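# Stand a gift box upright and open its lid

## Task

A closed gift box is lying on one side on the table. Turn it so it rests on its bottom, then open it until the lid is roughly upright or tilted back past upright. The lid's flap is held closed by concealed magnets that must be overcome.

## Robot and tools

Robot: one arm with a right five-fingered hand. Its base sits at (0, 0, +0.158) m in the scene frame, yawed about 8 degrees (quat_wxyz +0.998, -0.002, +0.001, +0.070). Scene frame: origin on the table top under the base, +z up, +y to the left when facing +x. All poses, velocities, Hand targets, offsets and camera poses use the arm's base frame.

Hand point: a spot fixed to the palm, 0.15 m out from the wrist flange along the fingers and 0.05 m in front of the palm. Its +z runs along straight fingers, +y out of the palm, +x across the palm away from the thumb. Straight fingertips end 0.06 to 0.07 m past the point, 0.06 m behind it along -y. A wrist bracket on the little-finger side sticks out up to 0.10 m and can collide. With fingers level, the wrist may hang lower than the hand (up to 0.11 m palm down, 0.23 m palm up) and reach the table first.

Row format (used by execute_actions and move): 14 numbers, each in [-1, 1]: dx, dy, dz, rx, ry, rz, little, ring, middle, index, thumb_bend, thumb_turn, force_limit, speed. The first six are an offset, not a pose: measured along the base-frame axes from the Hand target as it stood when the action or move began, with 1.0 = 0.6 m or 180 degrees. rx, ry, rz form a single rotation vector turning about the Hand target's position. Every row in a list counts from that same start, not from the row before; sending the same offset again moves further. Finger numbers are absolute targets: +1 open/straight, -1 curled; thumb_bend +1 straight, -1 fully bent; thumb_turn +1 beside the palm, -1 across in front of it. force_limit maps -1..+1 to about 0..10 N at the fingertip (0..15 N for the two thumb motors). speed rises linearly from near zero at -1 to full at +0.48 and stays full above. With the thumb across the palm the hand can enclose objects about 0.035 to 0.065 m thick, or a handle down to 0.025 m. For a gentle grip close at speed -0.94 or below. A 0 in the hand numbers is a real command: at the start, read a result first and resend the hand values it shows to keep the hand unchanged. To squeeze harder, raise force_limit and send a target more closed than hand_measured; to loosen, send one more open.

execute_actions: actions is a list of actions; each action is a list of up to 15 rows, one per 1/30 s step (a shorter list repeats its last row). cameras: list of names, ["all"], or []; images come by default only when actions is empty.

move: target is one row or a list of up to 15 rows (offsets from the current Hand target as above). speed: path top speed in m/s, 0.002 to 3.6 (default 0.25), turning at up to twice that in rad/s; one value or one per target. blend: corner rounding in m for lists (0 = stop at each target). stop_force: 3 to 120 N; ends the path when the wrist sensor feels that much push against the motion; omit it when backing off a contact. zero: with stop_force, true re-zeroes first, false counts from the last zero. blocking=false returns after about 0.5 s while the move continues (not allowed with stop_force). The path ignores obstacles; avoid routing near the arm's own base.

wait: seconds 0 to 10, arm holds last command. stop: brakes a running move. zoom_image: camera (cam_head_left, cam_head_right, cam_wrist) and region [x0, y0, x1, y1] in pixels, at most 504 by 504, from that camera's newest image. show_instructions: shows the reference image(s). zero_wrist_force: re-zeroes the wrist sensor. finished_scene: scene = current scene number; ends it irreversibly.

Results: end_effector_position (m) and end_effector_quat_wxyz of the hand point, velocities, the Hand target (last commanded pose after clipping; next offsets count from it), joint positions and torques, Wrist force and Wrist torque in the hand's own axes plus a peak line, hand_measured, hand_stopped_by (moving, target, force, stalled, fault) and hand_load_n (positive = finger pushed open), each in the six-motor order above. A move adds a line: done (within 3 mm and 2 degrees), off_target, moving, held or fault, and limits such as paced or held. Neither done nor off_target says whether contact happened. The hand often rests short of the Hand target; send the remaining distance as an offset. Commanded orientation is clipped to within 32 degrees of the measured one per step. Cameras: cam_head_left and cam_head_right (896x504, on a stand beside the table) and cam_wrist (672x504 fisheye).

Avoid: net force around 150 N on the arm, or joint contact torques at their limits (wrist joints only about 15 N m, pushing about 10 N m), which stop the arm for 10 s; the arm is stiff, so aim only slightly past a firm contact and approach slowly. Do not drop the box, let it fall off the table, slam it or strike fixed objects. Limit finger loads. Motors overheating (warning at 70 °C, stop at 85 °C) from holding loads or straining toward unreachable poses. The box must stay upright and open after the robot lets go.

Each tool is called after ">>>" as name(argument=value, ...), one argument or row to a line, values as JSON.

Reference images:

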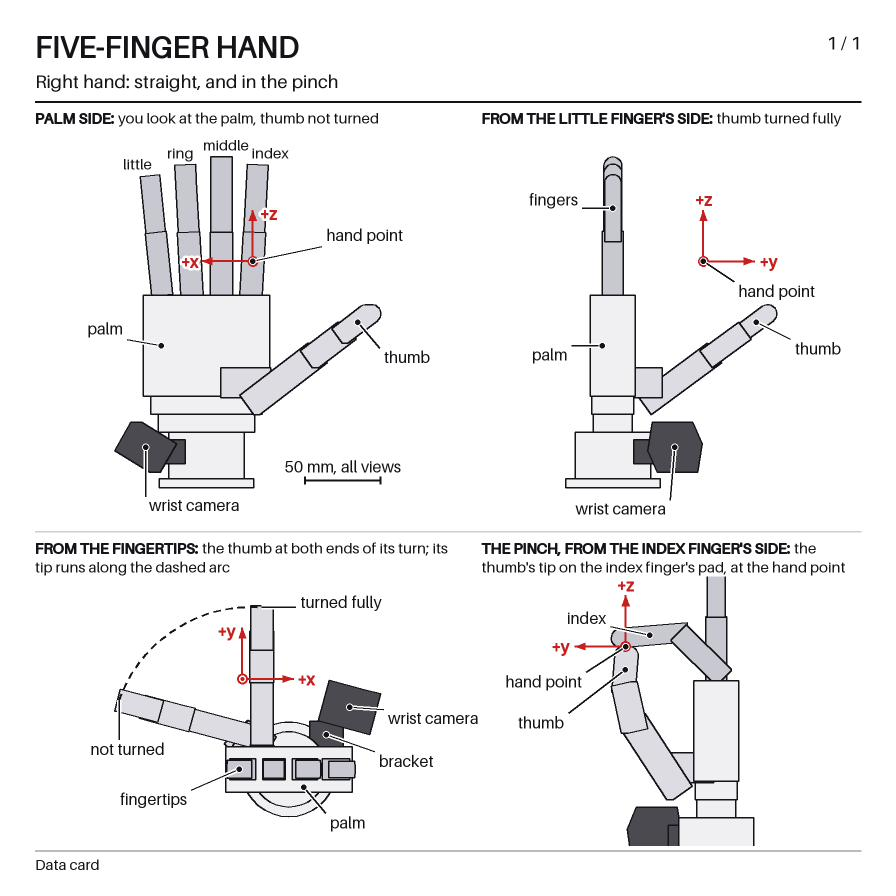

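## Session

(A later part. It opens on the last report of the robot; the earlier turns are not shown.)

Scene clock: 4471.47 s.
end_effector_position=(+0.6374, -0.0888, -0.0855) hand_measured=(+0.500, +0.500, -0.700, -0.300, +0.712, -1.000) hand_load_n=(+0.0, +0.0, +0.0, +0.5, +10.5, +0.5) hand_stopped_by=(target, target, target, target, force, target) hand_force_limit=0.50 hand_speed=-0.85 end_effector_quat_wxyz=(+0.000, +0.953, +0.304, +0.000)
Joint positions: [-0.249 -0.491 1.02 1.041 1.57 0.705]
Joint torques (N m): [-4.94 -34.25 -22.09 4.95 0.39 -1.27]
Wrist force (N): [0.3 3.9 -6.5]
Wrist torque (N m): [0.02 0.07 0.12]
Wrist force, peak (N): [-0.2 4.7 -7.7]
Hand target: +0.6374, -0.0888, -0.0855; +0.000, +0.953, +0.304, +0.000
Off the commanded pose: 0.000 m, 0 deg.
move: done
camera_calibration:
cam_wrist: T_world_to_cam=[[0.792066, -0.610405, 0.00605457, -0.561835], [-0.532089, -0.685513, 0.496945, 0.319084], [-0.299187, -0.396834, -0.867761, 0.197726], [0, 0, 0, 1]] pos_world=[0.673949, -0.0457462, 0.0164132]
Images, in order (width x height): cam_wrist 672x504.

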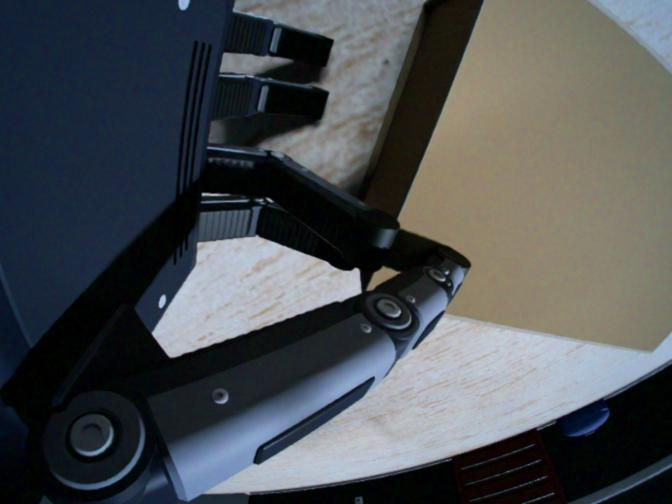

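>>> move(
  target=[0,0,0,0,0,0,0.5,0.5,-0.3,-0.3,1,-1,0.4,0],
)

>>> move(
  target=[0.0048,-0.0068,0,0,0,0,0.5,0.5,-0.3,-0.3,1,-1,0.4,0],
  speed=0.02,
)

>>> move(
  target=[0,0,0,0,0,0,0.5,0.5,-0.3,-0.3,0.3,-1,-0.4,-0.85],
)

>>> move(
  target=[0,0,0,0,0,0,0.5,0.5,-0.7,-0.3,0.3,-1,0.6,-0.88],
  cameras=["cam_wrist"],
)

Scene clock: 4485.50 s.
end_effector_position=(+0.6374, -0.0888, -0.0855) hand_measured=(+0.500, +0.500, -0.300, -0.300, +1.000, -1.000) hand_load_n=(+0.0, +0.5, +0.0, +0.0, +0.0, +0.0) hand_stopped_by=(target, target, target, target, target, target) hand_force_limit=0.40 hand_speed=0.00 end_effector_quat_wxyz=(+0.000, +0.953, +0.304, +0.000)
Joint positions: [-0.249 -0.491 1.02 1.041 1.57 0.705]
Joint torques (N m): [6.32 -41.52 -5.28 2.66 -0.15 -0.92]
Wrist force (N): [0.1 0.7 -0.1]
Wrist torque (N m): [0.11 -0.01 0.06]
Wrist force, peak (N): [-0.1 4.2 -7.5]
Hand target: +0.6374, -0.0888, -0.0855; +0.000, +0.953, +0.304, +0.000
Off the commanded pose: 0.000 m, 0 deg.
move: done

Scene clock: 4486.30 s.
end_effector_position=(+0.6403, -0.0929, -0.0855) hand_measured=(+0.500, +0.500, -0.300, -0.300, +1.000, -1.000) hand_load_n=(+0.0, +0.0, +0.0, +0.0, +0.0, +0.0) hand_stopped_by=(target, target, target, target, target, target) hand_force_limit=0.40 hand_speed=0.00 end_effector_quat_wxyz=(+0.000, +0.953, +0.304, +0.000)
Joint positions: [-0.254 -0.483 1.005 1.049 1.57 0.7]
Joint torques (N m): [-7.78 -31.28 -30.91 5.49 -0.5 -1.16]
Wrist force (N): [-0.2 -0.4 -0.3]
Wrist torque (N m): [0.04 0.02 0.03]
Wrist force, peak (N): [0.1 1.1 0.1]
Hand target: +0.6403, -0.0929, -0.0855; +0.000, +0.953, +0.304, +0.000
Off the commanded pose: 0.000 m, 0 deg.
move: done

Scene clock: 4487.80 s.
end_effector_position=(+0.6403, -0.0929, -0.0855) hand_measured=(+0.500, +0.500, -0.300, -0.300, +0.738, -1.000) hand_load_n=(+0.0, +0.0, +0.5, +0.0, +5.0, +0.0) hand_stopped_by=(target, target, target, target, force, target) hand_force_limit=-0.40 hand_speed=-0.85 end_effector_quat_wxyz=(+0.000, +0.953, +0.304, +0.000)
Joint positions: [-0.254 -0.483 1.004 1.049 1.57 0.7]
Joint torques (N m): [-6.86 -31.58 -26.49 5.63 -0.45 -1.35]
Wrist force (N): [-0.1 0.5 -2.9]
Wrist torque (N m): [0.03 0.01 0.04]
Wrist force, peak (N): [-0.3 0.7 -3.2]
Hand target: +0.6403, -0.0929, -0.0855; +0.000, +0.953, +0.304, +0.000
Off the commanded pose: 0.000 m, 0 deg.
move: done

Scene clock: 4488.50 s.
end_effector_position=(+0.6403, -0.0929, -0.0855) hand_measured=(+0.500, +0.500, -0.442, -0.300, +0.738, -1.000) hand_load_n=(+0.0, +0.0, +9.0, +0.0, +4.5, +0.0) hand_stopped_by=(target, target, force, target, force, target) hand_force_limit=0.60 hand_speed=-0.88 end_effector_quat_wxyz=(+0.000, +0.953, +0.304, +0.000)
Joint positions: [-0.254 -0.483 1.004 1.049 1.57 0.7]
Joint torques (N m): [-4.15 -31.88 -21.92 5.37 -0.53 -1.17]
Wrist force (N): [0.1 0.8 0.2]
Wrist torque (N m): [-0.04 -0.02 0.06]
Wrist force, peak (N): [-0.1 2.8 -2.6]
Hand target: +0.6403, -0.0929, -0.0855; +0.000, +0.953, +0.304, +0.000
Off the commanded pose: 0.000 m, 0 deg.
move: done
camera_calibration:
cam_wrist: T_world_to_cam=[[0.792066, -0.610405, 0.00605457, -0.566635], [-0.532089, -0.685513, 0.496945, 0.317817], [-0.299187, -0.396834, -0.867761, 0.196966], [0, 0, 0, 1]] pos_world=[0.676849, -0.0498462, 0.0164132]
Images, in order (width x height): cam_wrist 672x504.

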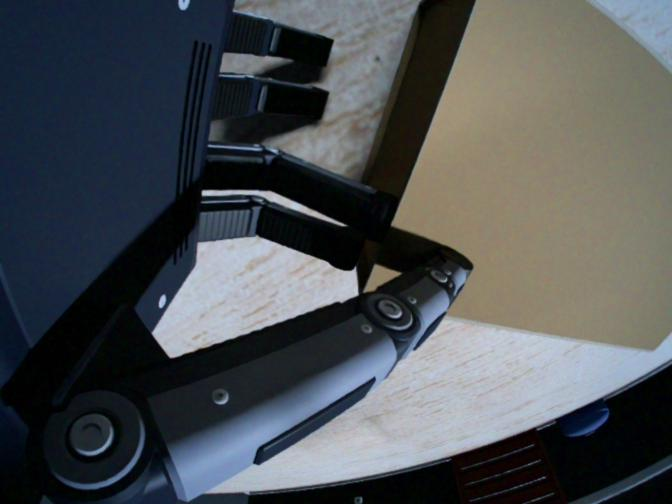

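>>> execute_actions(
  actions=[
    [[0,0,0.075,0,0,0,0.5,0.5,-0.7,-0.3,0.3,-1,0.6,-0.88]],
  ],
  cameras=["cam_wrist", "cam_head_left"],
)

Scene clock: 4502.33 s.
end_effector_position=(+0.6403, -0.0929, -0.0406) hand_measured=(+0.500, +0.500, -0.442, -0.300, +0.738, -1.000) hand_load_n=(+0.0, -0.5, +0.0, +0.0, +0.0, +0.0) hand_stopped_by=(target, target, force, target, force, target) hand_force_limit=0.60 hand_speed=-0.88 end_effector_quat_wxyz=(+0.000, +0.953, +0.304, +0.000)
Joint positions: [-0.254 -0.542 0.996 1.116 1.57 0.7]
Joint torques (N m): [-2.2 -77.59 -29.06 5.75 0.53 0.34]
Wrist force (N): [0.3 0.7 0.2]
Wrist torque (N m): [0.10 -0.04 0.06]
Wrist force, peak (N): [0.0 1.0 8.3]
Hand target: +0.6403, -0.0929, -0.0405; +0.000, +0.953, +0.304, +0.000
Off the commanded pose: 0.000 m, 0 deg.
camera_calibration:
cam_wrist: T_world_to_cam=[[0.792115, -0.610343, 0.0059145, -0.566849], [-0.531963, -0.685577, 0.496991, 0.29536], [-0.29928, -0.39682, -0.867736, 0.235961], [0, 0, 0, 1]] pos_world=[0.676749, -0.0498462, 0.0613129]
Images, in order (width x height): cam_head_left 896x504, cam_wrist 672x504.

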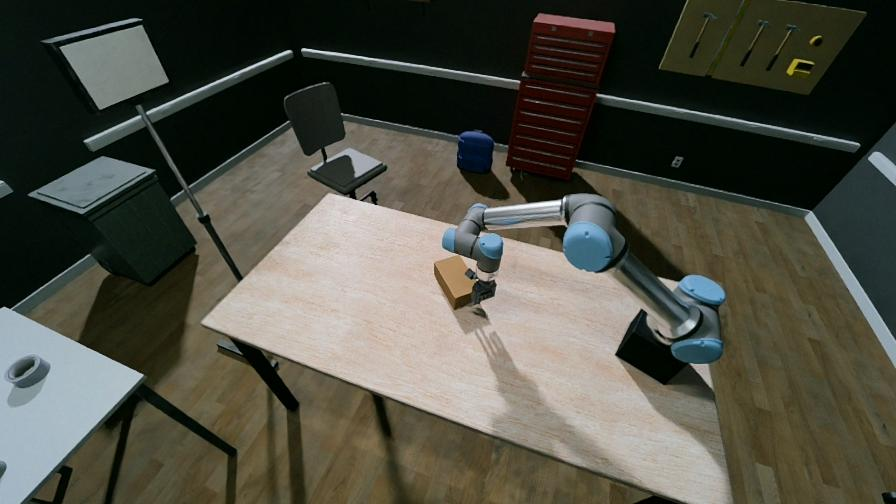

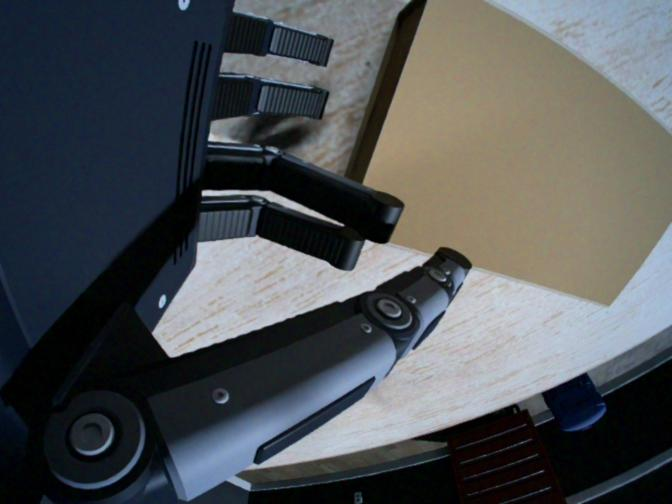

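>>> move(
  target=[
    [-0.0212,0.0553,0.0175,-0.1035,-0.0748,0.006,-1,0.444,-1,-0.42,1,-1,0.2,0],
    [0.0032,0.0217,-0.075,-0.1035,-0.0748,0.006,-1,0.444,-1,-0.42,1,-1,0.2,0],
    [0.016,0.0042,-0.075,-0.1035,-0.0748,0.006,-1,0.444,-1,-0.42,1,-1,0.2,0],
  ],
  speed=[0.2,0.15,0.05],
  cameras=["cam_wrist"],
)

Scene clock: 4576.30 s.
end_effector_position=(+0.6498, -0.0903, -0.0855) hand_measured=(-1.000, +0.444, -1.000, -0.420, +1.000, -1.000) hand_load_n=(+0.0, +0.0, +0.0, +0.0, +0.0, -0.5) hand_stopped_by=(target, target, target, target, target, target) hand_force_limit=0.20 hand_speed=0.00 end_effector_quat_wxyz=(+0.189, +0.931, +0.306, +0.063)
Joint positions: [-0.142 -0.571 1.237 0.615 1.852 0.751]
Joint torques (N m): [-8.53 -31 -28.46 5.02 -0.44 -1.55]
Wrist force (N): [0.2 -0.1 0.5]
Wrist torque (N m): [-0.05 -0.04 0.06]
Wrist force, peak (N): [-1.7 3.0 0.5]
Hand target: +0.6499, -0.0904, -0.0855; +0.189, +0.931, +0.306, +0.063
Off the commanded pose: 0.000 m, 0 deg.
move: done
camera_calibration:
cam_wrist: T_world_to_cam=[[0.757143, -0.532153, 0.378877, -0.510907], [-0.645926, -0.523271, 0.555849, 0.418291], [-0.0975409, -0.665583, -0.739922, 0.056434], [0, 0, 0, 1]] pos_world=[0.662519, -0.0154398, 0.00282152]
Images, in order (width x height): cam_wrist 672x504.

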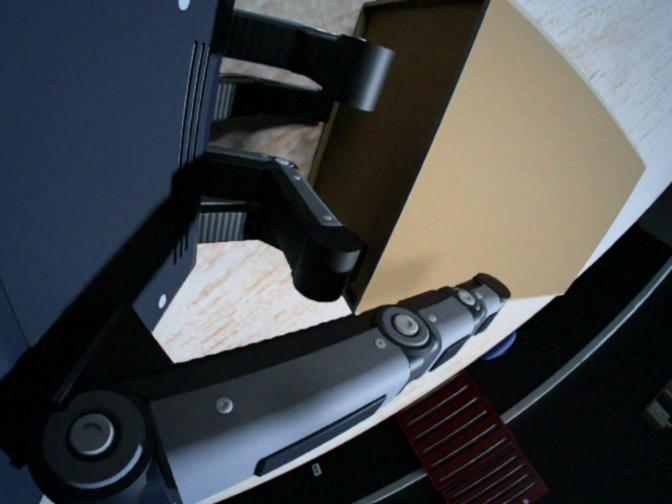

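>>> move(
  target=[0.0040,-0.0054,0,0,0,0,-1,0.444,-1,-0.42,1,-1,0.2,0],
  speed=0.02,
)

>>> move(
  target=[0.0020,-0.0027,0,0,0,0,-1,0.444,-1,-0.42,1,-1,0.2,0],
  speed=0.02,
)

>>> move(
  target=[0,0,0.0083,0,0,0,-1,0.444,-1,-0.42,1,-1,0.2,0],
  speed=0.02,
  cameras=["cam_wrist"],
)

Scene clock: 4584.27 s.
end_effector_position=(+0.6522, -0.0935, -0.0855) hand_measured=(-1.000, +0.444, -1.000, -0.420, +1.000, -1.000) hand_load_n=(+0.0, +0.0, +0.0, +0.0, +0.0, +0.0) hand_stopped_by=(target, target, target, target, target, target) hand_force_limit=0.20 hand_speed=0.00 end_effector_quat_wxyz=(+0.189, +0.931, +0.306, +0.063)
Joint positions: [-0.147 -0.567 1.228 0.619 1.851 0.746]
Joint torques (N m): [-5.82 -29.25 -27.81 4.83 -0.58 -1.69]
Wrist force (N): [-0.3 -0.9 0.1]
Wrist torque (N m): [-0.06 0.01 0.04]
Wrist force, peak (N): [-0.2 -1.3 0.2]
Hand target: +0.6523, -0.0936, -0.0855; +0.189, +0.931, +0.306, +0.063
Off the commanded pose: 0.000 m, 0 deg.
move: done

Scene clock: 4584.97 s.
end_effector_position=(+0.6535, -0.0952, -0.0855) hand_measured=(-1.000, +0.444, -1.000, -0.420, +1.000, -1.000) hand_load_n=(+0.0, +0.0, +0.0, -0.5, +0.0, +0.0) hand_stopped_by=(target, target, target, target, target, target) hand_force_limit=0.20 hand_speed=0.00 end_effector_quat_wxyz=(+0.189, +0.931, +0.306, +0.063)
Joint positions: [-0.15 -0.565 1.223 0.621 1.85 0.744]
Joint torques (N m): [-9.71 -29.55 -28.25 5 -0.31 -1.3]
Wrist force (N): [-0.2 -0.9 -0.3]
Wrist torque (N m): [-0.03 0.01 0.05]
Wrist force, peak (N): [-0.2 -1.3 0.3]
Hand target: +0.6535, -0.0952, -0.0855; +0.189, +0.931, +0.306, +0.063
Off the commanded pose: 0.000 m, 0 deg.
move: done

Scene clock: 4585.70 s.
end_effector_position=(+0.6536, -0.0953, -0.0806) hand_measured=(-1.000, +0.444, -1.000, -0.420, +1.000, -1.000) hand_load_n=(+0.0, +0.5, +0.0, +1.5, +0.0, +0.0) hand_stopped_by=(target, target, target, target, target, target) hand_force_limit=0.20 hand_speed=0.00 end_effector_quat_wxyz=(+0.189, +0.931, +0.306, +0.063)
Joint positions: [-0.15 -0.572 1.223 0.628 1.85 0.743]
Joint torques (N m): [-7.75 -73.42 -0.54 5.11 -0.35 -1.55]
Wrist force (N): [0.0 -0.4 0.9]
Wrist torque (N m): [-0.02 0.01 0.04]
Wrist force, peak (N): [-0.1 -1.0 1.3]
Hand target: +0.6535, -0.0952, -0.0805; +0.189, +0.931, +0.306, +0.063
Off the commanded pose: 0.000 m, 0 deg.
move: done
camera_calibration:
cam_wrist: T_world_to_cam=[[0.757143, -0.532153, 0.378877, -0.518173], [-0.645926, -0.523271, 0.555849, 0.415393], [-0.0975409, -0.665583, -0.739922, 0.0571591], [0, 0, 0, 1]] pos_world=[0.666219, -0.0203398, 0.00772152]
Images, in order (width x height): cam_wrist 672x504.

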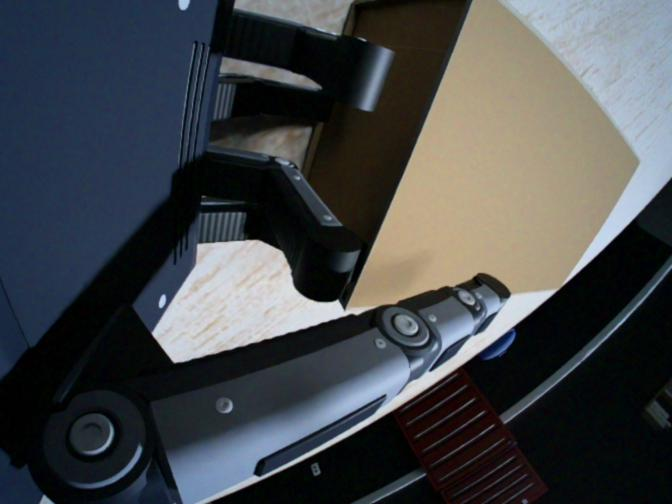

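>>> move(
  target=[0,0,0.001,0,0,0,-1,0.444,-1,-0.42,-0.3,-1,-0.4,-0.85],
)

>>> move(
  target=[0,0,0.0045,-0.0264,0.0358,0,-1,0.444,-1,-0.42,-0.3,-1,-0.4,-0.85],
  speed=0.05,
  cameras=["cam_wrist"],
)

Scene clock: 4598.53 s.
end_effector_position=(+0.6535, -0.0952, -0.0799) hand_measured=(-1.000, +0.444, -1.000, -0.420, +0.508, -1.000) hand_load_n=(+0.0, +0.0, -1.0, +1.5, +4.5, +1.5) hand_stopped_by=(target, target, target, target, force, target) hand_force_limit=-0.40 hand_speed=-0.85 end_effector_quat_wxyz=(+0.189, +0.931, +0.306, +0.063)
Joint positions: [-0.15 -0.573 1.223 0.629 1.85 0.743]
Joint torques (N m): [-4.2 -75.98 0.27 5.17 0.22 -0.28]
Wrist force (N): [0.0 -0.6 1.5]
Wrist torque (N m): [-0.03 0.01 0.04]
Wrist force, peak (N): [0.1 -0.9 1.7]
Hand target: +0.6535, -0.0952, -0.0799; +0.189, +0.931, +0.306, +0.063
Off the commanded pose: 0.000 m, 0 deg.
move: done

Scene clock: 4600.40 s.
end_effector_position=(+0.6535, -0.0952, -0.0772) hand_measured=(-1.000, +0.444, -1.000, -0.420, +0.508, -1.000) hand_load_n=(+0.0, +0.0, -1.0, +2.0, +5.5, +1.0) hand_stopped_by=(target, target, target, target, force, target) hand_force_limit=-0.40 hand_speed=-0.85 end_effector_quat_wxyz=(+0.210, +0.924, +0.319, -0.003)
Joint positions: [-0.116 -0.496 1.1 0.779 1.952 0.754]
Joint torques (N m): [7.21 -32.63 -26.93 5.26 2.71 1.02]
Wrist force (N): [0.1 -0.9 0.8]
Wrist torque (N m): [-0.03 0.01 0.05]
Wrist force, peak (N): [0.1 -1.0 1.4]
Hand target: +0.6535, -0.0952, -0.0772; +0.210, +0.924, +0.319, -0.003
Off the commanded pose: 0.000 m, 0 deg.
move: done
camera_calibration:
cam_wrist: T_world_to_cam=[[0.7973, -0.502553, 0.334296, -0.546298], [-0.577136, -0.472606, 0.666001, 0.381805], [-0.176711, -0.723937, -0.66685, 0.111482], [0, 0, 0, 1]] pos_world=[0.675617, -0.0133944, 0.00268374]
Images, in order (width x height): cam_wrist 672x504.

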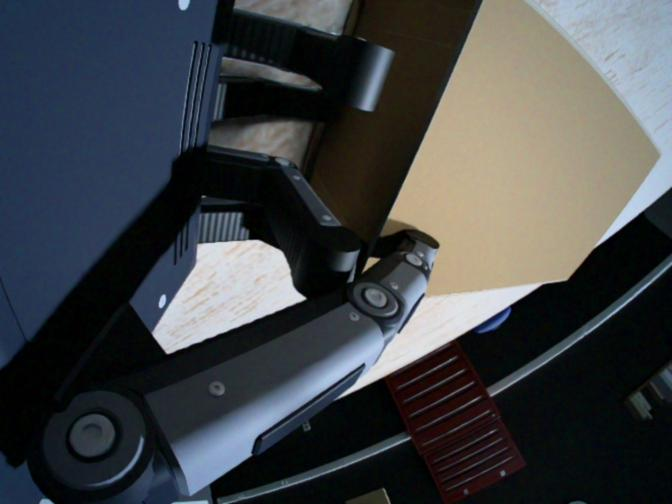

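>>> move(
  target=[0,0,0.0025,-0.0165,0.0224,0,-1,0.444,-1,-0.42,-0.3,-1,-0.4,-0.85],
  speed=0.04,
)

>>> move(
  target=[0,0,0.0045,-0.0165,0.0224,0,-1,0.444,-1,-0.42,-0.3,-1,-0.4,-0.85],
  speed=0.04,
  cameras=["cam_wrist"],
)

Scene clock: 4611.27 s.
end_effector_position=(+0.6535, -0.0952, -0.0757) hand_measured=(-1.000, +0.444, -1.000, -0.420, +0.510, -1.000) hand_load_n=(+0.0, +0.0, -0.5, +5.0, +11.0, +3.0) hand_stopped_by=(target, target, target, target, force, target) hand_force_limit=-0.40 hand_speed=-0.85 end_effector_quat_wxyz=(+0.222, +0.918, +0.326, -0.043)
Joint positions: [-0.097 -0.442 1.018 0.876 2.013 0.765]
Joint torques (N m): [8.19 -31.05 -28.17 4.88 2.3 1]
Wrist force (N): [-1.1 -0.4 -0.7]
Wrist torque (N m): [-0.08 0.11 0.14]
Wrist force, peak (N): [-1.2 0.1 -1.2]
Hand target: +0.6535, -0.0952, -0.0757; +0.223, +0.918, +0.326, -0.043
Off the commanded pose: 0.000 m, 0 deg.
move: done

Scene clock: 4612.80 s.
end_effector_position=(+0.6535, -0.0952, -0.0730) hand_measured=(-1.000, +0.444, -1.000, -0.420, +0.510, -1.000) hand_load_n=(+0.0, +0.0, -0.5, +8.5, +16.5, +4.0) hand_stopped_by=(target, target, target, target, force, target) hand_force_limit=-0.40 hand_speed=-0.85 end_effector_quat_wxyz=(+0.235, +0.910, +0.332, -0.084)
Joint positions: [-0.079 -0.387 0.934 0.977 2.072 0.779]
Joint torques (N m): [6.93 -30.95 -28.92 5.56 2.24 1.05]
Wrist force (N): [-1.3 0.6 -1.8]
Wrist torque (N m): [-0.05 0.19 0.14]
Wrist force, peak (N): [-1.4 0.4 -2.1]
Hand target: +0.6535, -0.0952, -0.0730; +0.235, +0.910, +0.332, -0.084
Off the commanded pose: 0.000 m, 0 deg.
move: done
camera_calibration:
cam_wrist: T_world_to_cam=[[0.839879, -0.471183, 0.269426, -0.577319], [-0.474774, -0.39719, 0.785385, 0.328085], [-0.263046, -0.787545, -0.557297, 0.172692], [0, 0, 0, 1]] pos_world=[0.68607, -0.0057075, -0.00588741]
Images, in order (width x height): cam_wrist 672x504.

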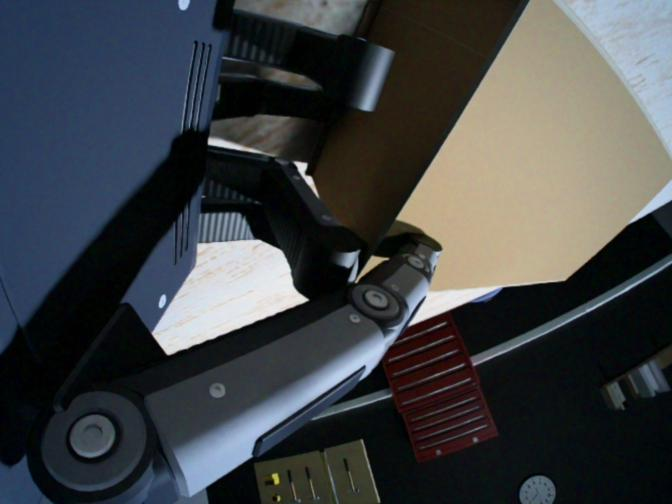

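>>> zoom_image(
  camera="cam_wrist",
  region=[290, 0, 560, 290],
)

Scaled by 1.738 from the camera's 672x504 image, which has a finer 960x720 frame.

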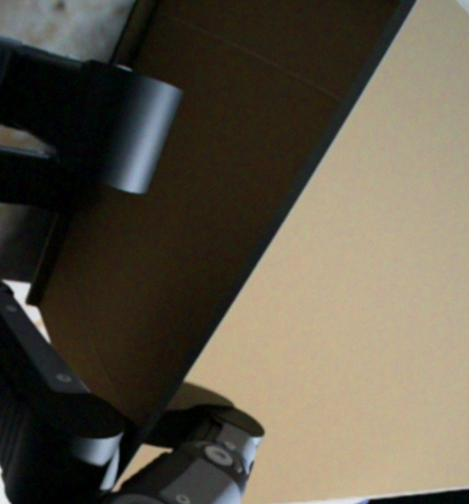

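>>> move(
  target=[0,0,0.0035,-0.0132,0.0179,0,-1,0.444,-1,-0.42,0.54,-1,-0.4,-0.85],
  speed=0.03,
)

>>> move(
  target=[0,0,0.0035,-0.0132,0.0179,0,-1,0.444,-1,-0.42,0.54,-1,-0.4,-0.85],
  speed=0.03,
  cameras=["cam_wrist"],
)

Scene clock: 4629.77 s.
end_effector_position=(+0.6535, -0.0952, -0.0709) hand_measured=(-1.000, +0.444, -1.000, -0.420, +0.542, -1.000) hand_load_n=(+0.0, +0.0, +0.0, +3.5, +9.0, +3.0) hand_stopped_by=(target, target, target, target, force, target) hand_force_limit=-0.40 hand_speed=-0.85 end_effector_quat_wxyz=(+0.244, +0.902, +0.337, -0.116)
Joint positions: [-0.066 -0.34 0.865 1.06 2.118 0.793]
Joint torques (N m): [7.65 -32.97 -28.11 5.9 2.35 1.33]
Wrist force (N): [-0.7 0.1 0.0]
Wrist torque (N m): [-0.03 0.07 0.08]
Wrist force, peak (N): [-1.3 0.4 -2.4]
Hand target: +0.6535, -0.0952, -0.0709; +0.244, +0.902, +0.337, -0.116
Off the commanded pose: 0.000 m, 0 deg.
move: done

Scene clock: 4631.37 s.
end_effector_position=(+0.6535, -0.0952, -0.0688) hand_measured=(-1.000, +0.444, -1.000, -0.420, +0.542, -1.000) hand_load_n=(+0.0, +0.0, +0.0, +3.5, +10.5, +4.0) hand_stopped_by=(target, target, target, target, force, target) hand_force_limit=-0.40 hand_speed=-0.85 end_effector_quat_wxyz=(+0.253, +0.893, +0.341, -0.149)
Joint positions: [-0.054 -0.292 0.793 1.145 2.162 0.81]
Joint torques (N m): [7.14 -32.7 -28.23 5.98 2.52 1.23]
Wrist force (N): [-0.4 0.6 -0.1]
Wrist torque (N m): [0.01 0.04 0.12]
Wrist force, peak (N): [-1.2 0.8 -0.4]
Hand target: +0.6535, -0.0952, -0.0688; +0.253, +0.893, +0.341, -0.149
Off the commanded pose: 0.000 m, 0 deg.
move: done
camera_calibration:
cam_wrist: T_world_to_cam=[[0.866981, -0.451218, 0.211532, -0.598256], [-0.38181, -0.328651, 0.863834, 0.275947], [-0.320258, -0.829693, -0.457214, 0.215256], [0, 0, 0, 1]] pos_world=[0.692974, -0.000657589, -0.013404]
Images, in order (width x height): cam_wrist 672x504.

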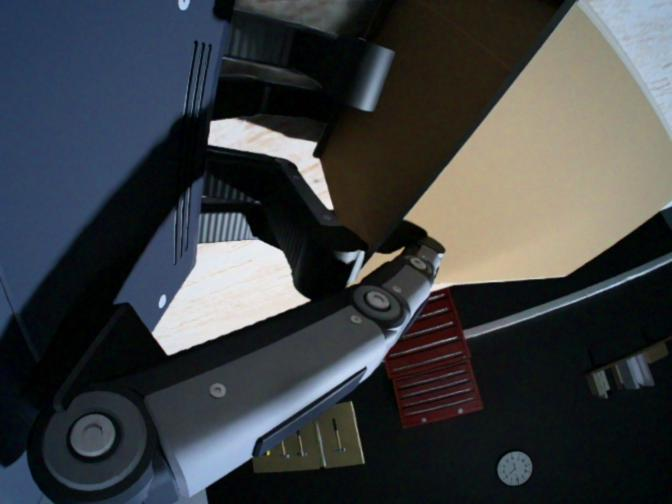

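>>> zoom_image(
  camera="cam_wrist",
  region=[270, 90, 470, 310],
)

Scaled by 2.291 from the camera's 672x504 image, which has a finer 960x720 frame.

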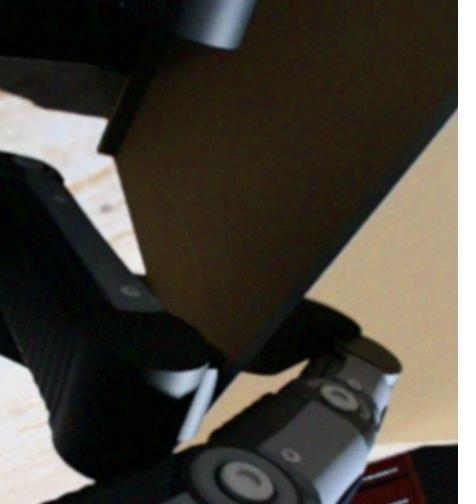

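>>> move(
  target=[0,0,0.0,-0.0132,0.0179,0,-1,0.444,-1,-0.42,0.56,-1,-0.4,-0.85],
  speed=0.03,
)

>>> move(
  target=[0,0,0.0,-0.0132,0.0179,0,-1,0.444,-1,-0.42,0.56,-1,-0.4,-0.85],
  speed=0.03,
  cameras=["cam_wrist"],
)

Scene clock: 4648.43 s.
end_effector_position=(+0.6535, -0.0952, -0.0688) hand_measured=(-1.000, +0.444, -1.000, -0.420, +0.560, -1.000) hand_load_n=(+0.0, +0.0, +0.0, +0.0, +0.0, +0.0) hand_stopped_by=(target, target, target, target, target, target) hand_force_limit=-0.40 hand_speed=-0.85 end_effector_quat_wxyz=(+0.262, +0.883, +0.345, -0.181)
Joint positions: [-0.042 -0.237 0.718 1.232 2.205 0.83]
Joint torques (N m): [6.7 -33.19 -28.52 6.01 2.64 1.67]
Wrist force (N): [0.3 0.6 0.3]
Wrist torque (N m): [0.06 -0.03 -0.06]
Wrist force, peak (N): [-1.1 0.9 -0.1]
Hand target: +0.6535, -0.0952, -0.0688; +0.262, +0.883, +0.345, -0.181
Off the commanded pose: 0.000 m, 0 deg.
move: done

Scene clock: 4650.03 s.
end_effector_position=(+0.6535, -0.0952, -0.0688) hand_measured=(-1.000, +0.444, -1.000, -0.420, +0.560, -1.000) hand_load_n=(+0.0, +0.5, +0.0, +0.0, +0.0, +0.0) hand_stopped_by=(target, target, target, target, target, target) hand_force_limit=-0.40 hand_speed=-0.85 end_effector_quat_wxyz=(+0.270, +0.872, +0.348, -0.213)
Joint positions: [-0.032 -0.18 0.639 1.322 2.246 0.852]
Joint torques (N m): [7.26 -31.23 -28.54 6.33 2.91 1.66]
Wrist force (N): [0.6 0.5 0.3]
Wrist torque (N m): [0.03 -0.08 -0.05]
Wrist force, peak (N): [0.7 0.1 0.7]
Hand target: +0.6535, -0.0952, -0.0688; +0.270, +0.872, +0.348, -0.213
Off the commanded pose: 0.000 m, 0 deg.
move: done
camera_calibration:
cam_wrist: T_world_to_cam=[[0.88729, -0.436254, 0.14966, -0.614355], [-0.281116, -0.254304, 0.925367, 0.221417], [-0.365636, -0.863141, -0.348279, 0.249203], [0, 0, 0, 1]] pos_world=[0.698473, 0.00338942, -0.0261554]
Images, in order (width x height): cam_wrist 672x504.

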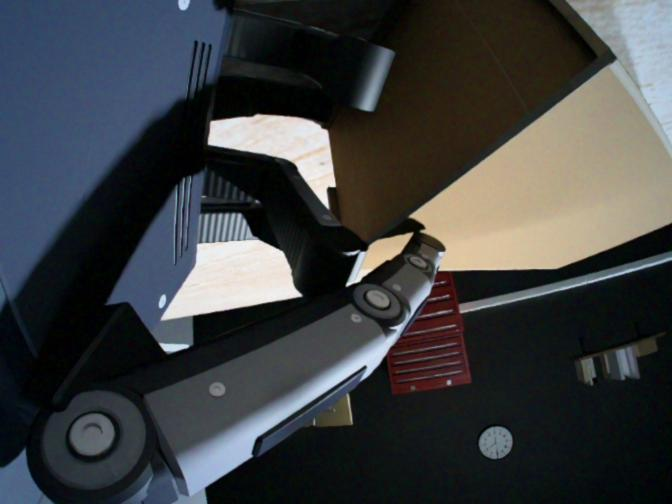

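>>> move(
  target=[-0.0297,0.0403,0.05,0.0814,-0.1747,0.0118,-1,0.56,-1,-0.25,1,-1,0.2,0],
  speed=0.2,
  cameras=["cam_wrist"],
)

Scene clock: 4801.47 s.
end_effector_position=(+0.6357, -0.0711, -0.0388) hand_measured=(-1.000, +0.560, -1.000, -0.250, +1.000, -1.000) hand_load_n=(+0.0, +0.0, +0.5, +0.0, +0.0, +0.0) hand_stopped_by=(target, target, target, target, target, target) hand_force_limit=0.20 hand_speed=0.00 end_effector_quat_wxyz=(+0.246, +0.917, +0.302, +0.081)
Joint positions: [-0.079 -0.673 1.345 0.535 1.958 0.783]
Joint torques (N m): [-7.06 -69.17 0.74 -1.5 -0.27 -1.37]
Wrist force (N): [0.2 -0.1 0.1]
Wrist torque (N m): [-0.03 -0.02 0.06]
Wrist force, peak (N): [-0.1 7.6 -8.9]
Hand target: +0.6357, -0.0711, -0.0388; +0.246, +0.917, +0.302, +0.081
Off the commanded pose: 0.000 m, 0 deg.
move: done
camera_calibration:
cam_wrist: T_world_to_cam=[[0.725596, -0.488992, 0.484146, -0.480463], [-0.686627, -0.468166, 0.556204, 0.423138], [-0.0453187, -0.736007, -0.675455, 0.0666981], [0, 0, 0, 1]] pos_world=[0.642183, 0.0122464, 0.0423149]
Images, in order (width x height): cam_wrist 672x504.

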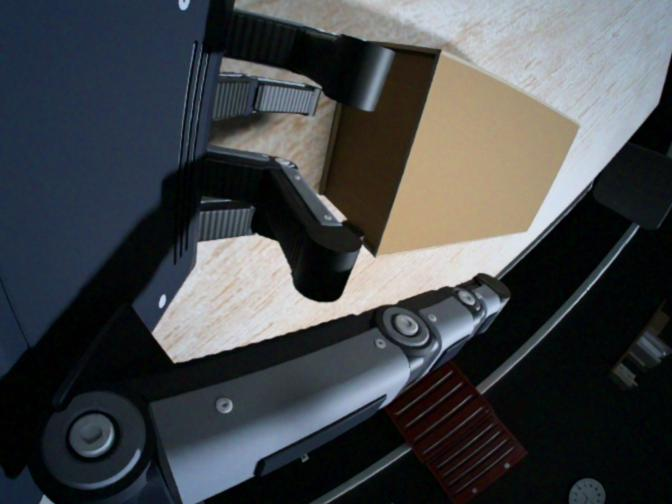

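>>> move(
  target=[
    [0.0038,-0.0487,-0.027,0.0027,-0.0433,0.0383,-1,0.64,-1,-0.25,1,-1,0.2,0],
    [0.0153,-0.0608,-0.0645,0.0027,-0.0433,0.0383,-1,0.64,-1,-0.25,1,-1,0.2,0],
    [0.029,-0.0753,-0.0645,0.0027,-0.0433,0.0383,-1,0.64,-1,-0.25,1,-1,0.2,0],
  ],
  speed=[0.2,0.1,0.05],
  cameras=["cam_wrist"],
)

Scene clock: 4842.53 s.
end_effector_position=(+0.6530, -0.1162, -0.0775) hand_measured=(-1.000, +0.640, -1.000, -0.250, +1.000, -1.000) hand_load_n=(+0.0, +0.0, +0.0, -1.0, +0.0, +0.0) hand_stopped_by=(target, target, target, target, target, target) hand_force_limit=0.20 hand_speed=0.00 end_effector_quat_wxyz=(+0.257, +0.891, +0.339, +0.160)
Joint positions: [-0.196 -0.693 1.504 0.195 1.827 0.573]
Joint torques (N m): [-7.47 -26.89 -27.08 4.18 -0.67 -1.47]
Wrist force (N): [-0.4 -1.0 -0.1]
Wrist torque (N m): [-0.11 0.02 0.05]
Wrist force, peak (N): [-0.5 -0.8 1.0]
Hand target: +0.6531, -0.1162, -0.0775; +0.257, +0.891, +0.339, +0.160
Off the commanded pose: 0.000 m, 0 deg.
move: done
camera_calibration:
cam_wrist: T_world_to_cam=[[0.707191, -0.407035, 0.578104, -0.467511], [-0.693997, -0.555862, 0.457587, 0.422334], [0.135092, -0.724803, -0.675582, -0.108351], [0, 0, 0, 1]] pos_world=[0.638355, -0.0340664, 0.00381546]
Images, in order (width x height): cam_wrist 672x504.

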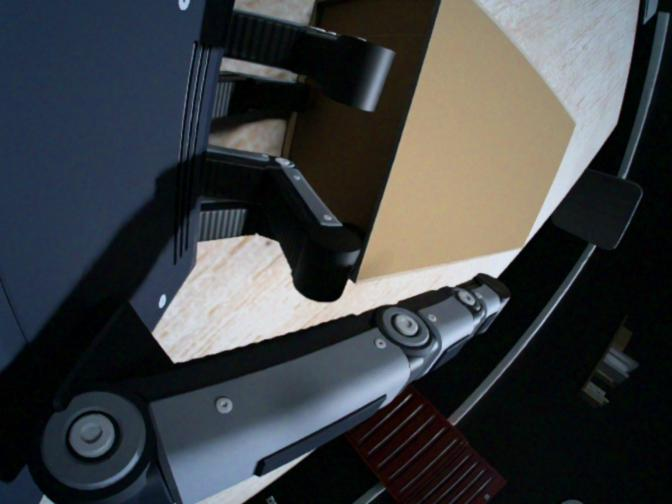

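>>> move(
  target=[0.0014,-0.0015,0.0067,0,0,0,-1,0.64,-1,-0.25,1,-1,0.2,0],
  speed=0.02,
)

>>> move(
  target=[0,0,0.0008,0,0,0,-1,0.64,-1,-0.25,-0.3,-1,-0.4,-0.85],
  cameras=["cam_wrist"],
)

Scene clock: 4847.20 s.
end_effector_position=(+0.6539, -0.1171, -0.0736) hand_measured=(-1.000, +0.640, -1.000, -0.250, +1.000, -1.000) hand_load_n=(+0.0, +0.0, +0.0, +1.0, +0.0, +0.0) hand_stopped_by=(target, target, target, target, target, target) hand_force_limit=0.20 hand_speed=0.00 end_effector_quat_wxyz=(+0.257, +0.891, +0.339, +0.159)
Joint positions: [-0.197 -0.698 1.501 0.203 1.826 0.571]
Joint torques (N m): [-7.79 -68.6 -24.97 3.97 -0.48 -1.54]
Wrist force (N): [0.0 -1.6 1.3]
Wrist torque (N m): [-0.13 -0.04 0.07]
Wrist force, peak (N): [-0.4 -1.8 1.1]
Hand target: +0.6539, -0.1171, -0.0735; +0.257, +0.891, +0.339, +0.160
Off the commanded pose: 0.000 m, 0 deg.
move: done

Scene clock: 4849.77 s.
end_effector_position=(+0.6539, -0.1171, -0.0730) hand_measured=(-1.000, +0.640, -1.000, -0.250, +0.508, -1.000) hand_load_n=(+0.0, +0.0, -0.5, +1.5, +4.5, +1.0) hand_stopped_by=(target, target, target, target, force, target) hand_force_limit=-0.40 hand_speed=-0.85 end_effector_quat_wxyz=(+0.257, +0.891, +0.339, +0.160)
Joint positions: [-0.198 -0.699 1.501 0.204 1.826 0.571]
Joint torques (N m): [-6.64 -68.83 -15.84 4.36 -0.32 -1.12]
Wrist force (N): [0.2 -1.3 1.7]
Wrist torque (N m): [-0.14 -0.04 0.06]
Wrist force, peak (N): [0.0 -1.3 1.9]
Hand target: +0.6539, -0.1171, -0.0730; +0.257, +0.891, +0.339, +0.160
Off the commanded pose: 0.000 m, 0 deg.
move: done
camera_calibration:
cam_wrist: T_world_to_cam=[[0.707141, -0.407073, 0.578137, -0.471085], [-0.694047, -0.555833, 0.457546, 0.420433], [0.135093, -0.724804, -0.675581, -0.106085], [0, 0, 0, 1]] pos_world=[0.639255, -0.0349664, 0.00831549]
Images, in order (width x height): cam_wrist 672x504.

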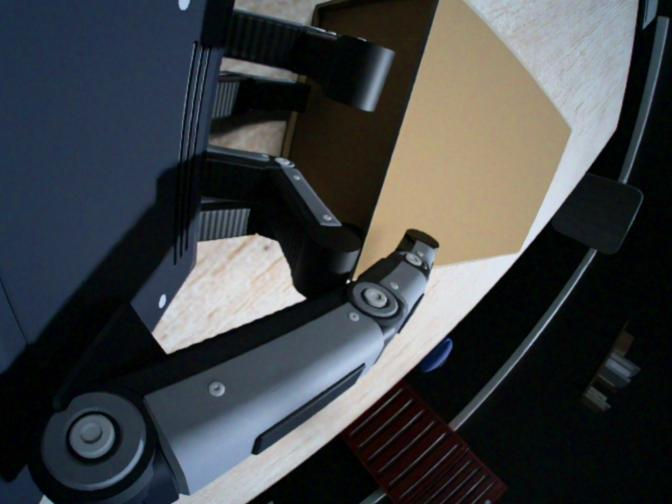

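>>> move(
  target=[0,0,0.001,-0.0229,0.0243,0,-1,0.64,-1,-0.25,1,-1,-0.4,0],
  speed=0.05,
)

>>> move(
  target=[0,0,0.0045,-0.0152,0.0162,0,-1,0.64,-1,-0.25,1,-1,-0.4,0],
  speed=0.05,
  cameras=["cam_wrist"],
)

Scene clock: 4880.80 s.
end_effector_position=(+0.6539, -0.1171, -0.0724) hand_measured=(-1.000, +0.640, -1.000, -0.250, +1.000, -1.000) hand_load_n=(+0.0, +0.0, +0.0, +1.0, -0.5, +0.0) hand_stopped_by=(target, target, target, target, target, target) hand_force_limit=-0.40 hand_speed=0.00 end_effector_quat_wxyz=(+0.276, +0.886, +0.354, +0.113)
Joint positions: [-0.169 -0.66 1.437 0.284 1.913 0.551]
Joint torques (N m): [7.39 -26.34 -26.65 4.83 2.22 -1.29]
Wrist force (N): [-0.4 -1.2 0.6]
Wrist torque (N m): [-0.11 0.04 0.03]
Wrist force, peak (N): [-0.3 -2.0 1.3]
Hand target: +0.6539, -0.1171, -0.0724; +0.276, +0.886, +0.354, +0.113
Off the commanded pose: 0.000 m, 0 deg.
move: done

Scene clock: 4881.93 s.
end_effector_position=(+0.6539, -0.1171, -0.0697) hand_measured=(-1.000, +0.640, -1.000, -0.250, +1.000, -1.000) hand_load_n=(+0.0, +0.5, +0.0, +1.5, +0.0, +0.0) hand_stopped_by=(target, target, target, target, target, target) hand_force_limit=-0.40 hand_speed=0.00 end_effector_quat_wxyz=(+0.288, +0.882, +0.364, +0.082)
Joint positions: [-0.152 -0.635 1.394 0.341 1.97 0.54]
Joint torques (N m): [6.95 -28.06 -25.92 4.59 2.48 -1.48]
Wrist force (N): [0.0 -0.9 1.0]
Wrist torque (N m): [-0.10 0.00 0.05]
Wrist force, peak (N): [0.1 -1.2 1.7]
Hand target: +0.6539, -0.1171, -0.0697; +0.288, +0.882, +0.364, +0.082
Off the commanded pose: 0.000 m, 0 deg.
move: done
camera_calibration:
cam_wrist: T_world_to_cam=[[0.777674, -0.340705, 0.528339, -0.514807], [-0.626338, -0.492185, 0.604529, 0.392348], [0.0540743, -0.801046, -0.596156, -0.0543247], [0, 0, 0, 1]] pos_world=[0.649032, -0.0258064, 0.00242105]
Images, in order (width x height): cam_wrist 672x504.

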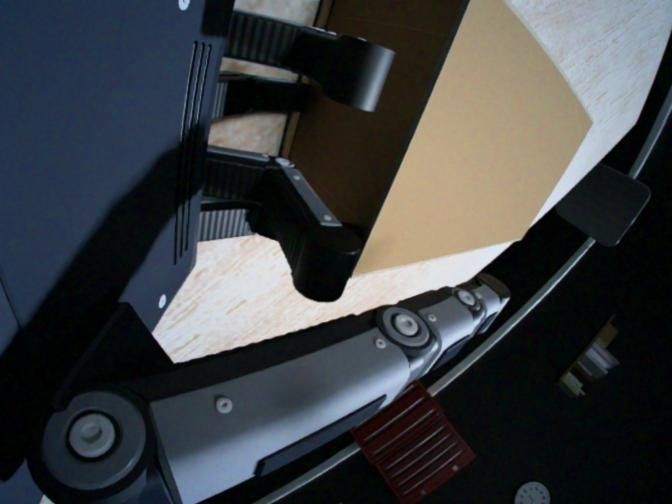

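>>> move(
  target=[0,0,0.001,-0.0191,0.0202,0,-1,0.64,-1,-0.25,1,-1,-0.4,0],
  speed=0.05,
)

>>> move(
  target=[0,0,0.002,-0.0152,0.0162,0,-1,0.64,-1,-0.25,1,-1,-0.4,0],
  speed=0.05,
  cameras=["cam_wrist"],
)

Scene clock: 4889.10 s.
end_effector_position=(+0.6539, -0.1171, -0.0691) hand_measured=(-1.000, +0.640, -1.000, -0.250, +1.000, -1.000) hand_load_n=(+0.0, +0.0, +0.0, +1.0, +0.0, +0.0) hand_stopped_by=(target, target, target, target, target, target) hand_force_limit=-0.40 hand_speed=0.00 end_effector_quat_wxyz=(+0.302, +0.875, +0.375, +0.043)
Joint positions: [-0.131 -0.597 1.338 0.409 2.041 0.529]
Joint torques (N m): [6.37 -30.26 -27.75 4.83 2.49 -1.5]
Wrist force (N): [0.0 -1.4 1.0]
Wrist torque (N m): [-0.12 0.03 0.01]
Wrist force, peak (N): [0.2 -1.6 1.5]
Hand target: +0.6539, -0.1171, -0.0691; +0.302, +0.875, +0.375, +0.043
Off the commanded pose: 0.000 m, 0 deg.
move: done

Scene clock: 4890.23 s.
end_effector_position=(+0.6539, -0.1171, -0.0679) hand_measured=(-1.000, +0.640, -1.000, -0.250, +1.000, -1.000) hand_load_n=(+0.5, +0.0, +0.0, +1.0, -0.5, +0.0) hand_stopped_by=(target, target, target, target, target, target) hand_force_limit=-0.40 hand_speed=0.00 end_effector_quat_wxyz=(+0.313, +0.869, +0.383, +0.012)
Joint positions: [-0.115 -0.566 1.293 0.464 2.097 0.521]
Joint torques (N m): [6.66 -30.62 -27.39 5.28 2.69 -1.23]
Wrist force (N): [0.2 -0.9 0.6]
Wrist torque (N m): [-0.05 -0.01 0.04]
Wrist force, peak (N): [0.5 -1.4 1.2]
Hand target: +0.6539, -0.1171, -0.0679; +0.313, +0.869, +0.383, +0.012
Off the commanded pose: 0.000 m, 0 deg.
move: done
camera_calibration:
cam_wrist: T_world_to_cam=[[0.834888, -0.28683, 0.469778, -0.550925], [-0.550342, -0.420646, 0.721235, 0.357863], [-0.00926151, -0.860689, -0.509047, -0.0128691], [0, 0, 0, 1]] pos_world=[0.656788, -0.0185646, -0.00584148]
Images, in order (width x height): cam_wrist 672x504.

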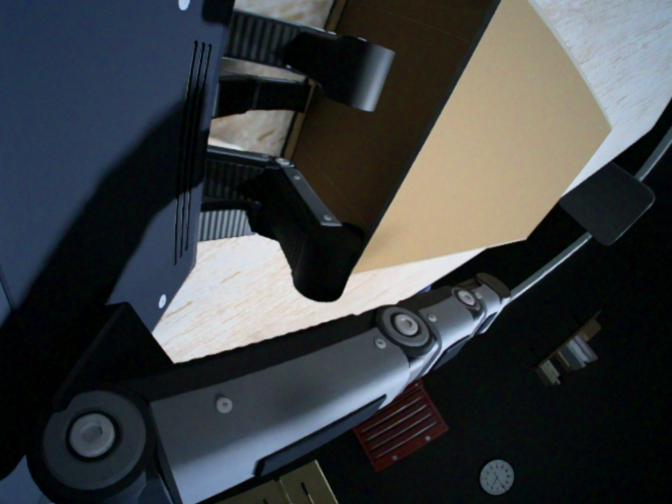

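>>> move(
  target=[0,0,0.0025,-0.0152,0.0162,0,-1,0.64,-1,-0.25,1,-1,-0.4,0],
  speed=0.05,
)

>>> move(
  target=[0,0,0.003,-0.0152,0.0162,0,-1,0.64,-1,-0.25,1,-1,-0.4,0],
  speed=0.05,
  cameras=["cam_wrist"],
)

Scene clock: 4896.10 s.
end_effector_position=(+0.6539, -0.1171, -0.0664) hand_measured=(-1.000, +0.640, -1.000, -0.250, +1.000, -1.000) hand_load_n=(+0.0, -1.5, +0.0, +1.0, +0.0, +0.0) hand_stopped_by=(target, target, target, target, target, target) hand_force_limit=-0.40 hand_speed=0.00 end_effector_quat_wxyz=(+0.324, +0.861, +0.391, -0.019)
Joint positions: [-0.1 -0.534 1.247 0.521 2.151 0.516]
Joint torques (N m): [6.43 -30.7 -26.04 5 3.02 -0.12]
Wrist force (N): [1.2 -0.3 -0.3]
Wrist torque (N m): [-0.04 0.05 0.12]
Wrist force, peak (N): [0.5 -1.5 1.3]
Hand target: +0.6539, -0.1171, -0.0664; +0.324, +0.861, +0.391, -0.019
Off the commanded pose: 0.000 m, 0 deg.
move: done

Scene clock: 4897.23 s.
end_effector_position=(+0.6539, -0.1171, -0.0646) hand_measured=(-1.000, +0.640, -1.000, -0.250, +1.000, -1.000) hand_load_n=(+0.0, -2.5, +0.0, +0.0, +0.0, +0.0) hand_stopped_by=(target, target, target, target, target, target) hand_force_limit=-0.40 hand_speed=0.00 end_effector_quat_wxyz=(+0.335, +0.852, +0.399, -0.051)
Joint positions: [-0.086 -0.502 1.201 0.578 2.205 0.512]
Joint torques (N m): [5.75 -30.17 -27.61 5.25 2.94 0.92]
Wrist force (N): [1.2 1.3 -1.2]
Wrist torque (N m): [0.05 0.08 0.14]
Wrist force, peak (N): [0.6 1.9 -2.1]
Hand target: +0.6539, -0.1171, -0.0646; +0.335, +0.852, +0.399, -0.051
Off the commanded pose: 0.000 m, 0 deg.
move: done
camera_calibration:
cam_wrist: T_world_to_cam=[[0.879611, -0.244791, 0.407875, -0.580733], [-0.472316, -0.347428, 0.810069, 0.318763], [-0.0565901, -0.905191, -0.42122, 0.0201746], [0, 0, 0, 1]] pos_world=[0.662518, -0.0131491, -0.0128552]
Images, in order (width x height): cam_wrist 672x504.

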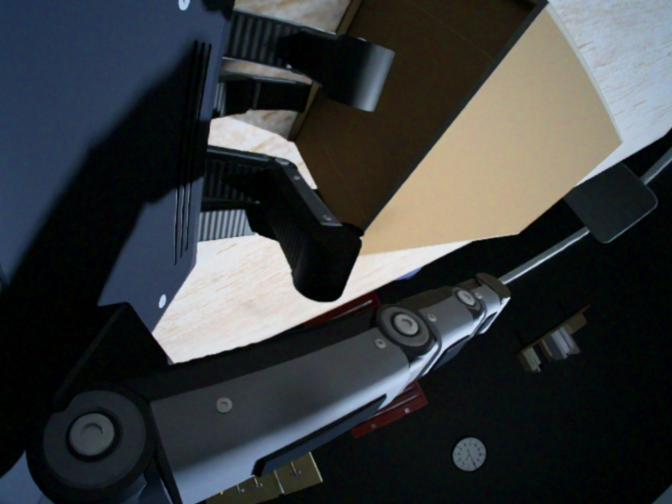

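>>> move(
  target=[
    [-0.0343,0.0363,0.0667,0,0,0,-1,0.64,-1,-0.25,1,-1,-0.4,0],
    [0.003,0.0577,0.0743,0.2146,0.0496,-0.0368,0.5,0.5,-0.3,-0.3,1,-1,-0.4,0],
  ],
  speed=0.25,
  cameras=["cam_wrist"],
)

Scene clock: 4947.47 s.
end_effector_position=(+0.6557, -0.0825, -0.0200) hand_measured=(+0.500, +0.500, -0.300, -0.300, +1.000, -1.000) hand_load_n=(+0.0, +0.0, +0.0, +0.0, +0.0, +0.0) hand_stopped_by=(target, target, target, target, target, target) hand_force_limit=-0.40 hand_speed=0.00 end_effector_quat_wxyz=(+0.000, +0.930, +0.369, +0.000)
Joint positions: [-0.239 -0.55 0.955 1.166 1.57 0.577]
Joint torques (N m): [-6.44 -31.46 -28.89 5.62 -0.63 -1.33]
Wrist force (N): [0.0 0.5 0.0]
Wrist torque (N m): [0.06 0.01 0.04]
Wrist force, peak (N): [0.8 2.1 -2.0]
Hand target: +0.6557, -0.0825, -0.0200; +0.000, +0.930, +0.369, +0.000
Off the commanded pose: 0.000 m, 0 deg.
move: done
camera_calibration:
cam_wrist: T_world_to_cam=[[0.868592, -0.4955, 0.00529453, -0.613568], [-0.432253, -0.752411, 0.497025, 0.2296], [-0.242293, -0.434001, -0.86772, 0.222168], [0, 0, 0, 1]] pos_world=[0.686015, -0.0348483, 0.0819113]
Images, in order (width x height): cam_wrist 672x504.

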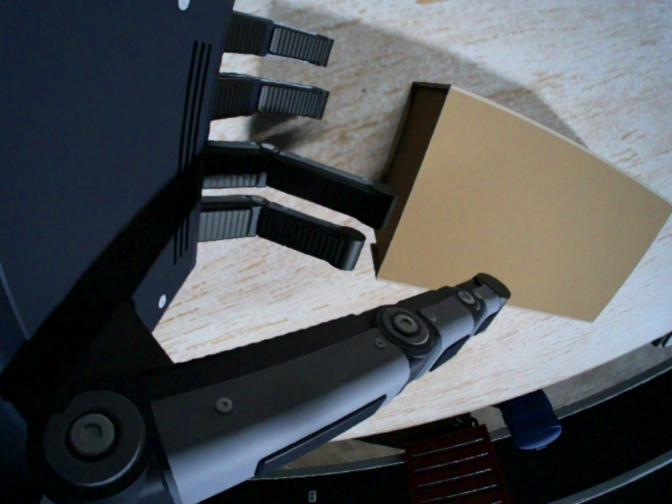

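>>> move(
  target=[
    [0.0165,-0.0123,-0.1092,0,0,0.0111,0.5,0.5,-0.3,-0.3,1,-1,-0.4,0],
    [0.039,-0.0345,-0.1092,0,0,0.0111,0.5,0.5,-0.3,-0.3,1,-1,-0.4,0],
  ],
  speed=[0.2,0.05],
)

>>> move(
  target=[0,0,0,0,0,0,0.5,0.5,-0.3,-0.3,0.3,-1,-0.4,-0.85],
)

>>> move(
  target=[0,0,0,0,0,0,0.5,0.5,-0.7,-0.3,0.3,-1,0.6,-0.88],
  cameras=["cam_wrist"],
)

Scene clock: 4962.90 s.
end_effector_position=(+0.6791, -0.1032, -0.0856) hand_measured=(+0.500, +0.500, -0.300, -0.300, +1.000, -1.000) hand_load_n=(+0.0, +0.0, +0.0, +0.0, +0.0, +0.0) hand_stopped_by=(target, target, target, target, target, target) hand_force_limit=-0.40 hand_speed=0.00 end_effector_quat_wxyz=(+0.000, +0.923, +0.385, +0.000)
Joint positions: [-0.263 -0.408 0.846 1.133 1.57 0.518]
Joint torques (N m): [-6.8 -32.74 -29.59 6.09 0.91 -1.46]
Wrist force (N): [0.1 -0.5 0.0]
Wrist torque (N m): [0.04 -0.01 0.02]
Wrist force, peak (N): [0.2 1.1 1.2]
Hand target: +0.6791, -0.1032, -0.0856; +0.000, +0.923, +0.385, +0.000
Off the commanded pose: 0.000 m, 0 deg.
move: done

Scene clock: 4964.30 s.
end_effector_position=(+0.6791, -0.1032, -0.0856) hand_measured=(+0.500, +0.500, -0.300, -0.300, +0.760, -1.000) hand_load_n=(+0.0, +0.0, +0.5, +0.0, +5.5, +0.0) hand_stopped_by=(target, target, target, target, force, target) hand_force_limit=-0.40 hand_speed=-0.85 end_effector_quat_wxyz=(+0.000, +0.923, +0.385, +0.000)
Joint positions: [-0.263 -0.408 0.846 1.133 1.57 0.518]
Joint torques (N m): [-6.26 -32.74 -27.36 5.42 0.96 -1.41]
Wrist force (N): [0.0 0.0 -3.1]
Wrist torque (N m): [0.02 0.01 0.03]
Wrist force, peak (N): [0.0 0.6 -3.0]
Hand target: +0.6791, -0.1032, -0.0856; +0.000, +0.923, +0.385, +0.000
Off the commanded pose: 0.000 m, 0 deg.
move: done

Scene clock: 4965.03 s.
end_effector_position=(+0.6791, -0.1032, -0.0856) hand_measured=(+0.500, +0.500, -0.454, -0.300, +0.760, -1.000) hand_load_n=(+0.0, +0.0, +9.0, +0.0, +5.5, +0.0) hand_stopped_by=(target, target, force, target, force, target) hand_force_limit=0.60 hand_speed=-0.88 end_effector_quat_wxyz=(+0.000, +0.923, +0.385, +0.000)
Joint positions: [-0.263 -0.408 0.846 1.133 1.57 0.518]
Joint torques (N m): [-5.7 -34.25 -22.63 4.97 0.93 -1.33]
Wrist force (N): [0.1 1.3 -0.5]
Wrist torque (N m): [0.02 -0.02 0.07]
Wrist force, peak (N): [0.3 3.4 -2.5]
Hand target: +0.6791, -0.1032, -0.0856; +0.000, +0.923, +0.385, +0.000
Off the commanded pose: 0.000 m, 0 deg.
move: done
camera_calibration:
cam_wrist: T_world_to_cam=[[0.88533, -0.464933, 0.00535736, -0.652019], [-0.405805, -0.767011, 0.497007, 0.237161], [-0.226966, -0.442189, -0.86773, 0.150726], [0, 0, 0, 1]] pos_world=[0.707703, -0.0545904, 0.0164114]
Images, in order (width x height): cam_wrist 672x504.

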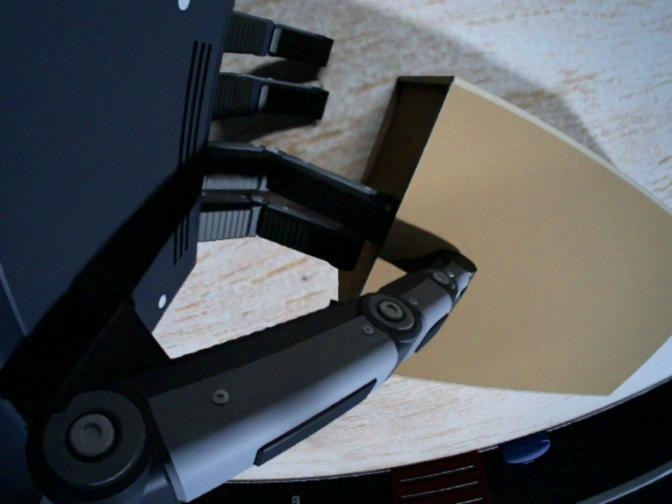

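>>> move(
  target=[-0.2488,0.246,0.002,0,0,0,0.5,0.5,-0.7,-0.3,0.3,-1,0.6,-0.88],
  speed=0.12,
  cameras=["cam_wrist"],
)

Scene clock: 4989.73 s.
end_effector_position=(+0.5299, +0.0443, -0.0844) hand_measured=(+0.500, +0.500, -0.454, -0.300, +0.760, -1.000) hand_load_n=(+0.0, +0.0, +4.5, +0.0, +3.0, +2.0) hand_stopped_by=(target, target, force, target, force, target) hand_force_limit=0.60 hand_speed=-0.88 end_effector_quat_wxyz=(+0.000, +0.923, +0.385, +0.000)
Joint positions: [-0.049 -0.711 1.485 0.798 1.57 0.732]
Joint torques (N m): [6.17 -65.93 2.01 -0.44 1 1.14]
Wrist force (N): [0.0 1.0 0.9]
Wrist torque (N m): [0.07 -0.02 0.00]
Wrist force, peak (N): [-1.7 3.9 1.3]
Hand target: +0.5298, +0.0444, -0.0844; +0.000, +0.923, +0.385, +0.000
Off the commanded pose: 0.000 m, 0 deg.
move: done
camera_calibration:
cam_wrist: T_world_to_cam=[[0.88533, -0.464933, 0.00535736, -0.451311], [-0.405805, -0.767011, 0.497007, 0.28923], [-0.226966, -0.442189, -0.86773, 0.183171], [0, 0, 0, 1]] pos_world=[0.558503, 0.0930096, 0.0176114]
Images, in order (width x height): cam_wrist 672x504.

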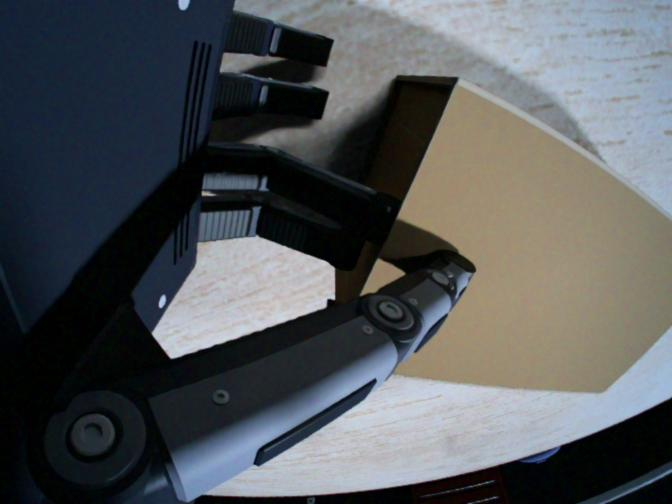

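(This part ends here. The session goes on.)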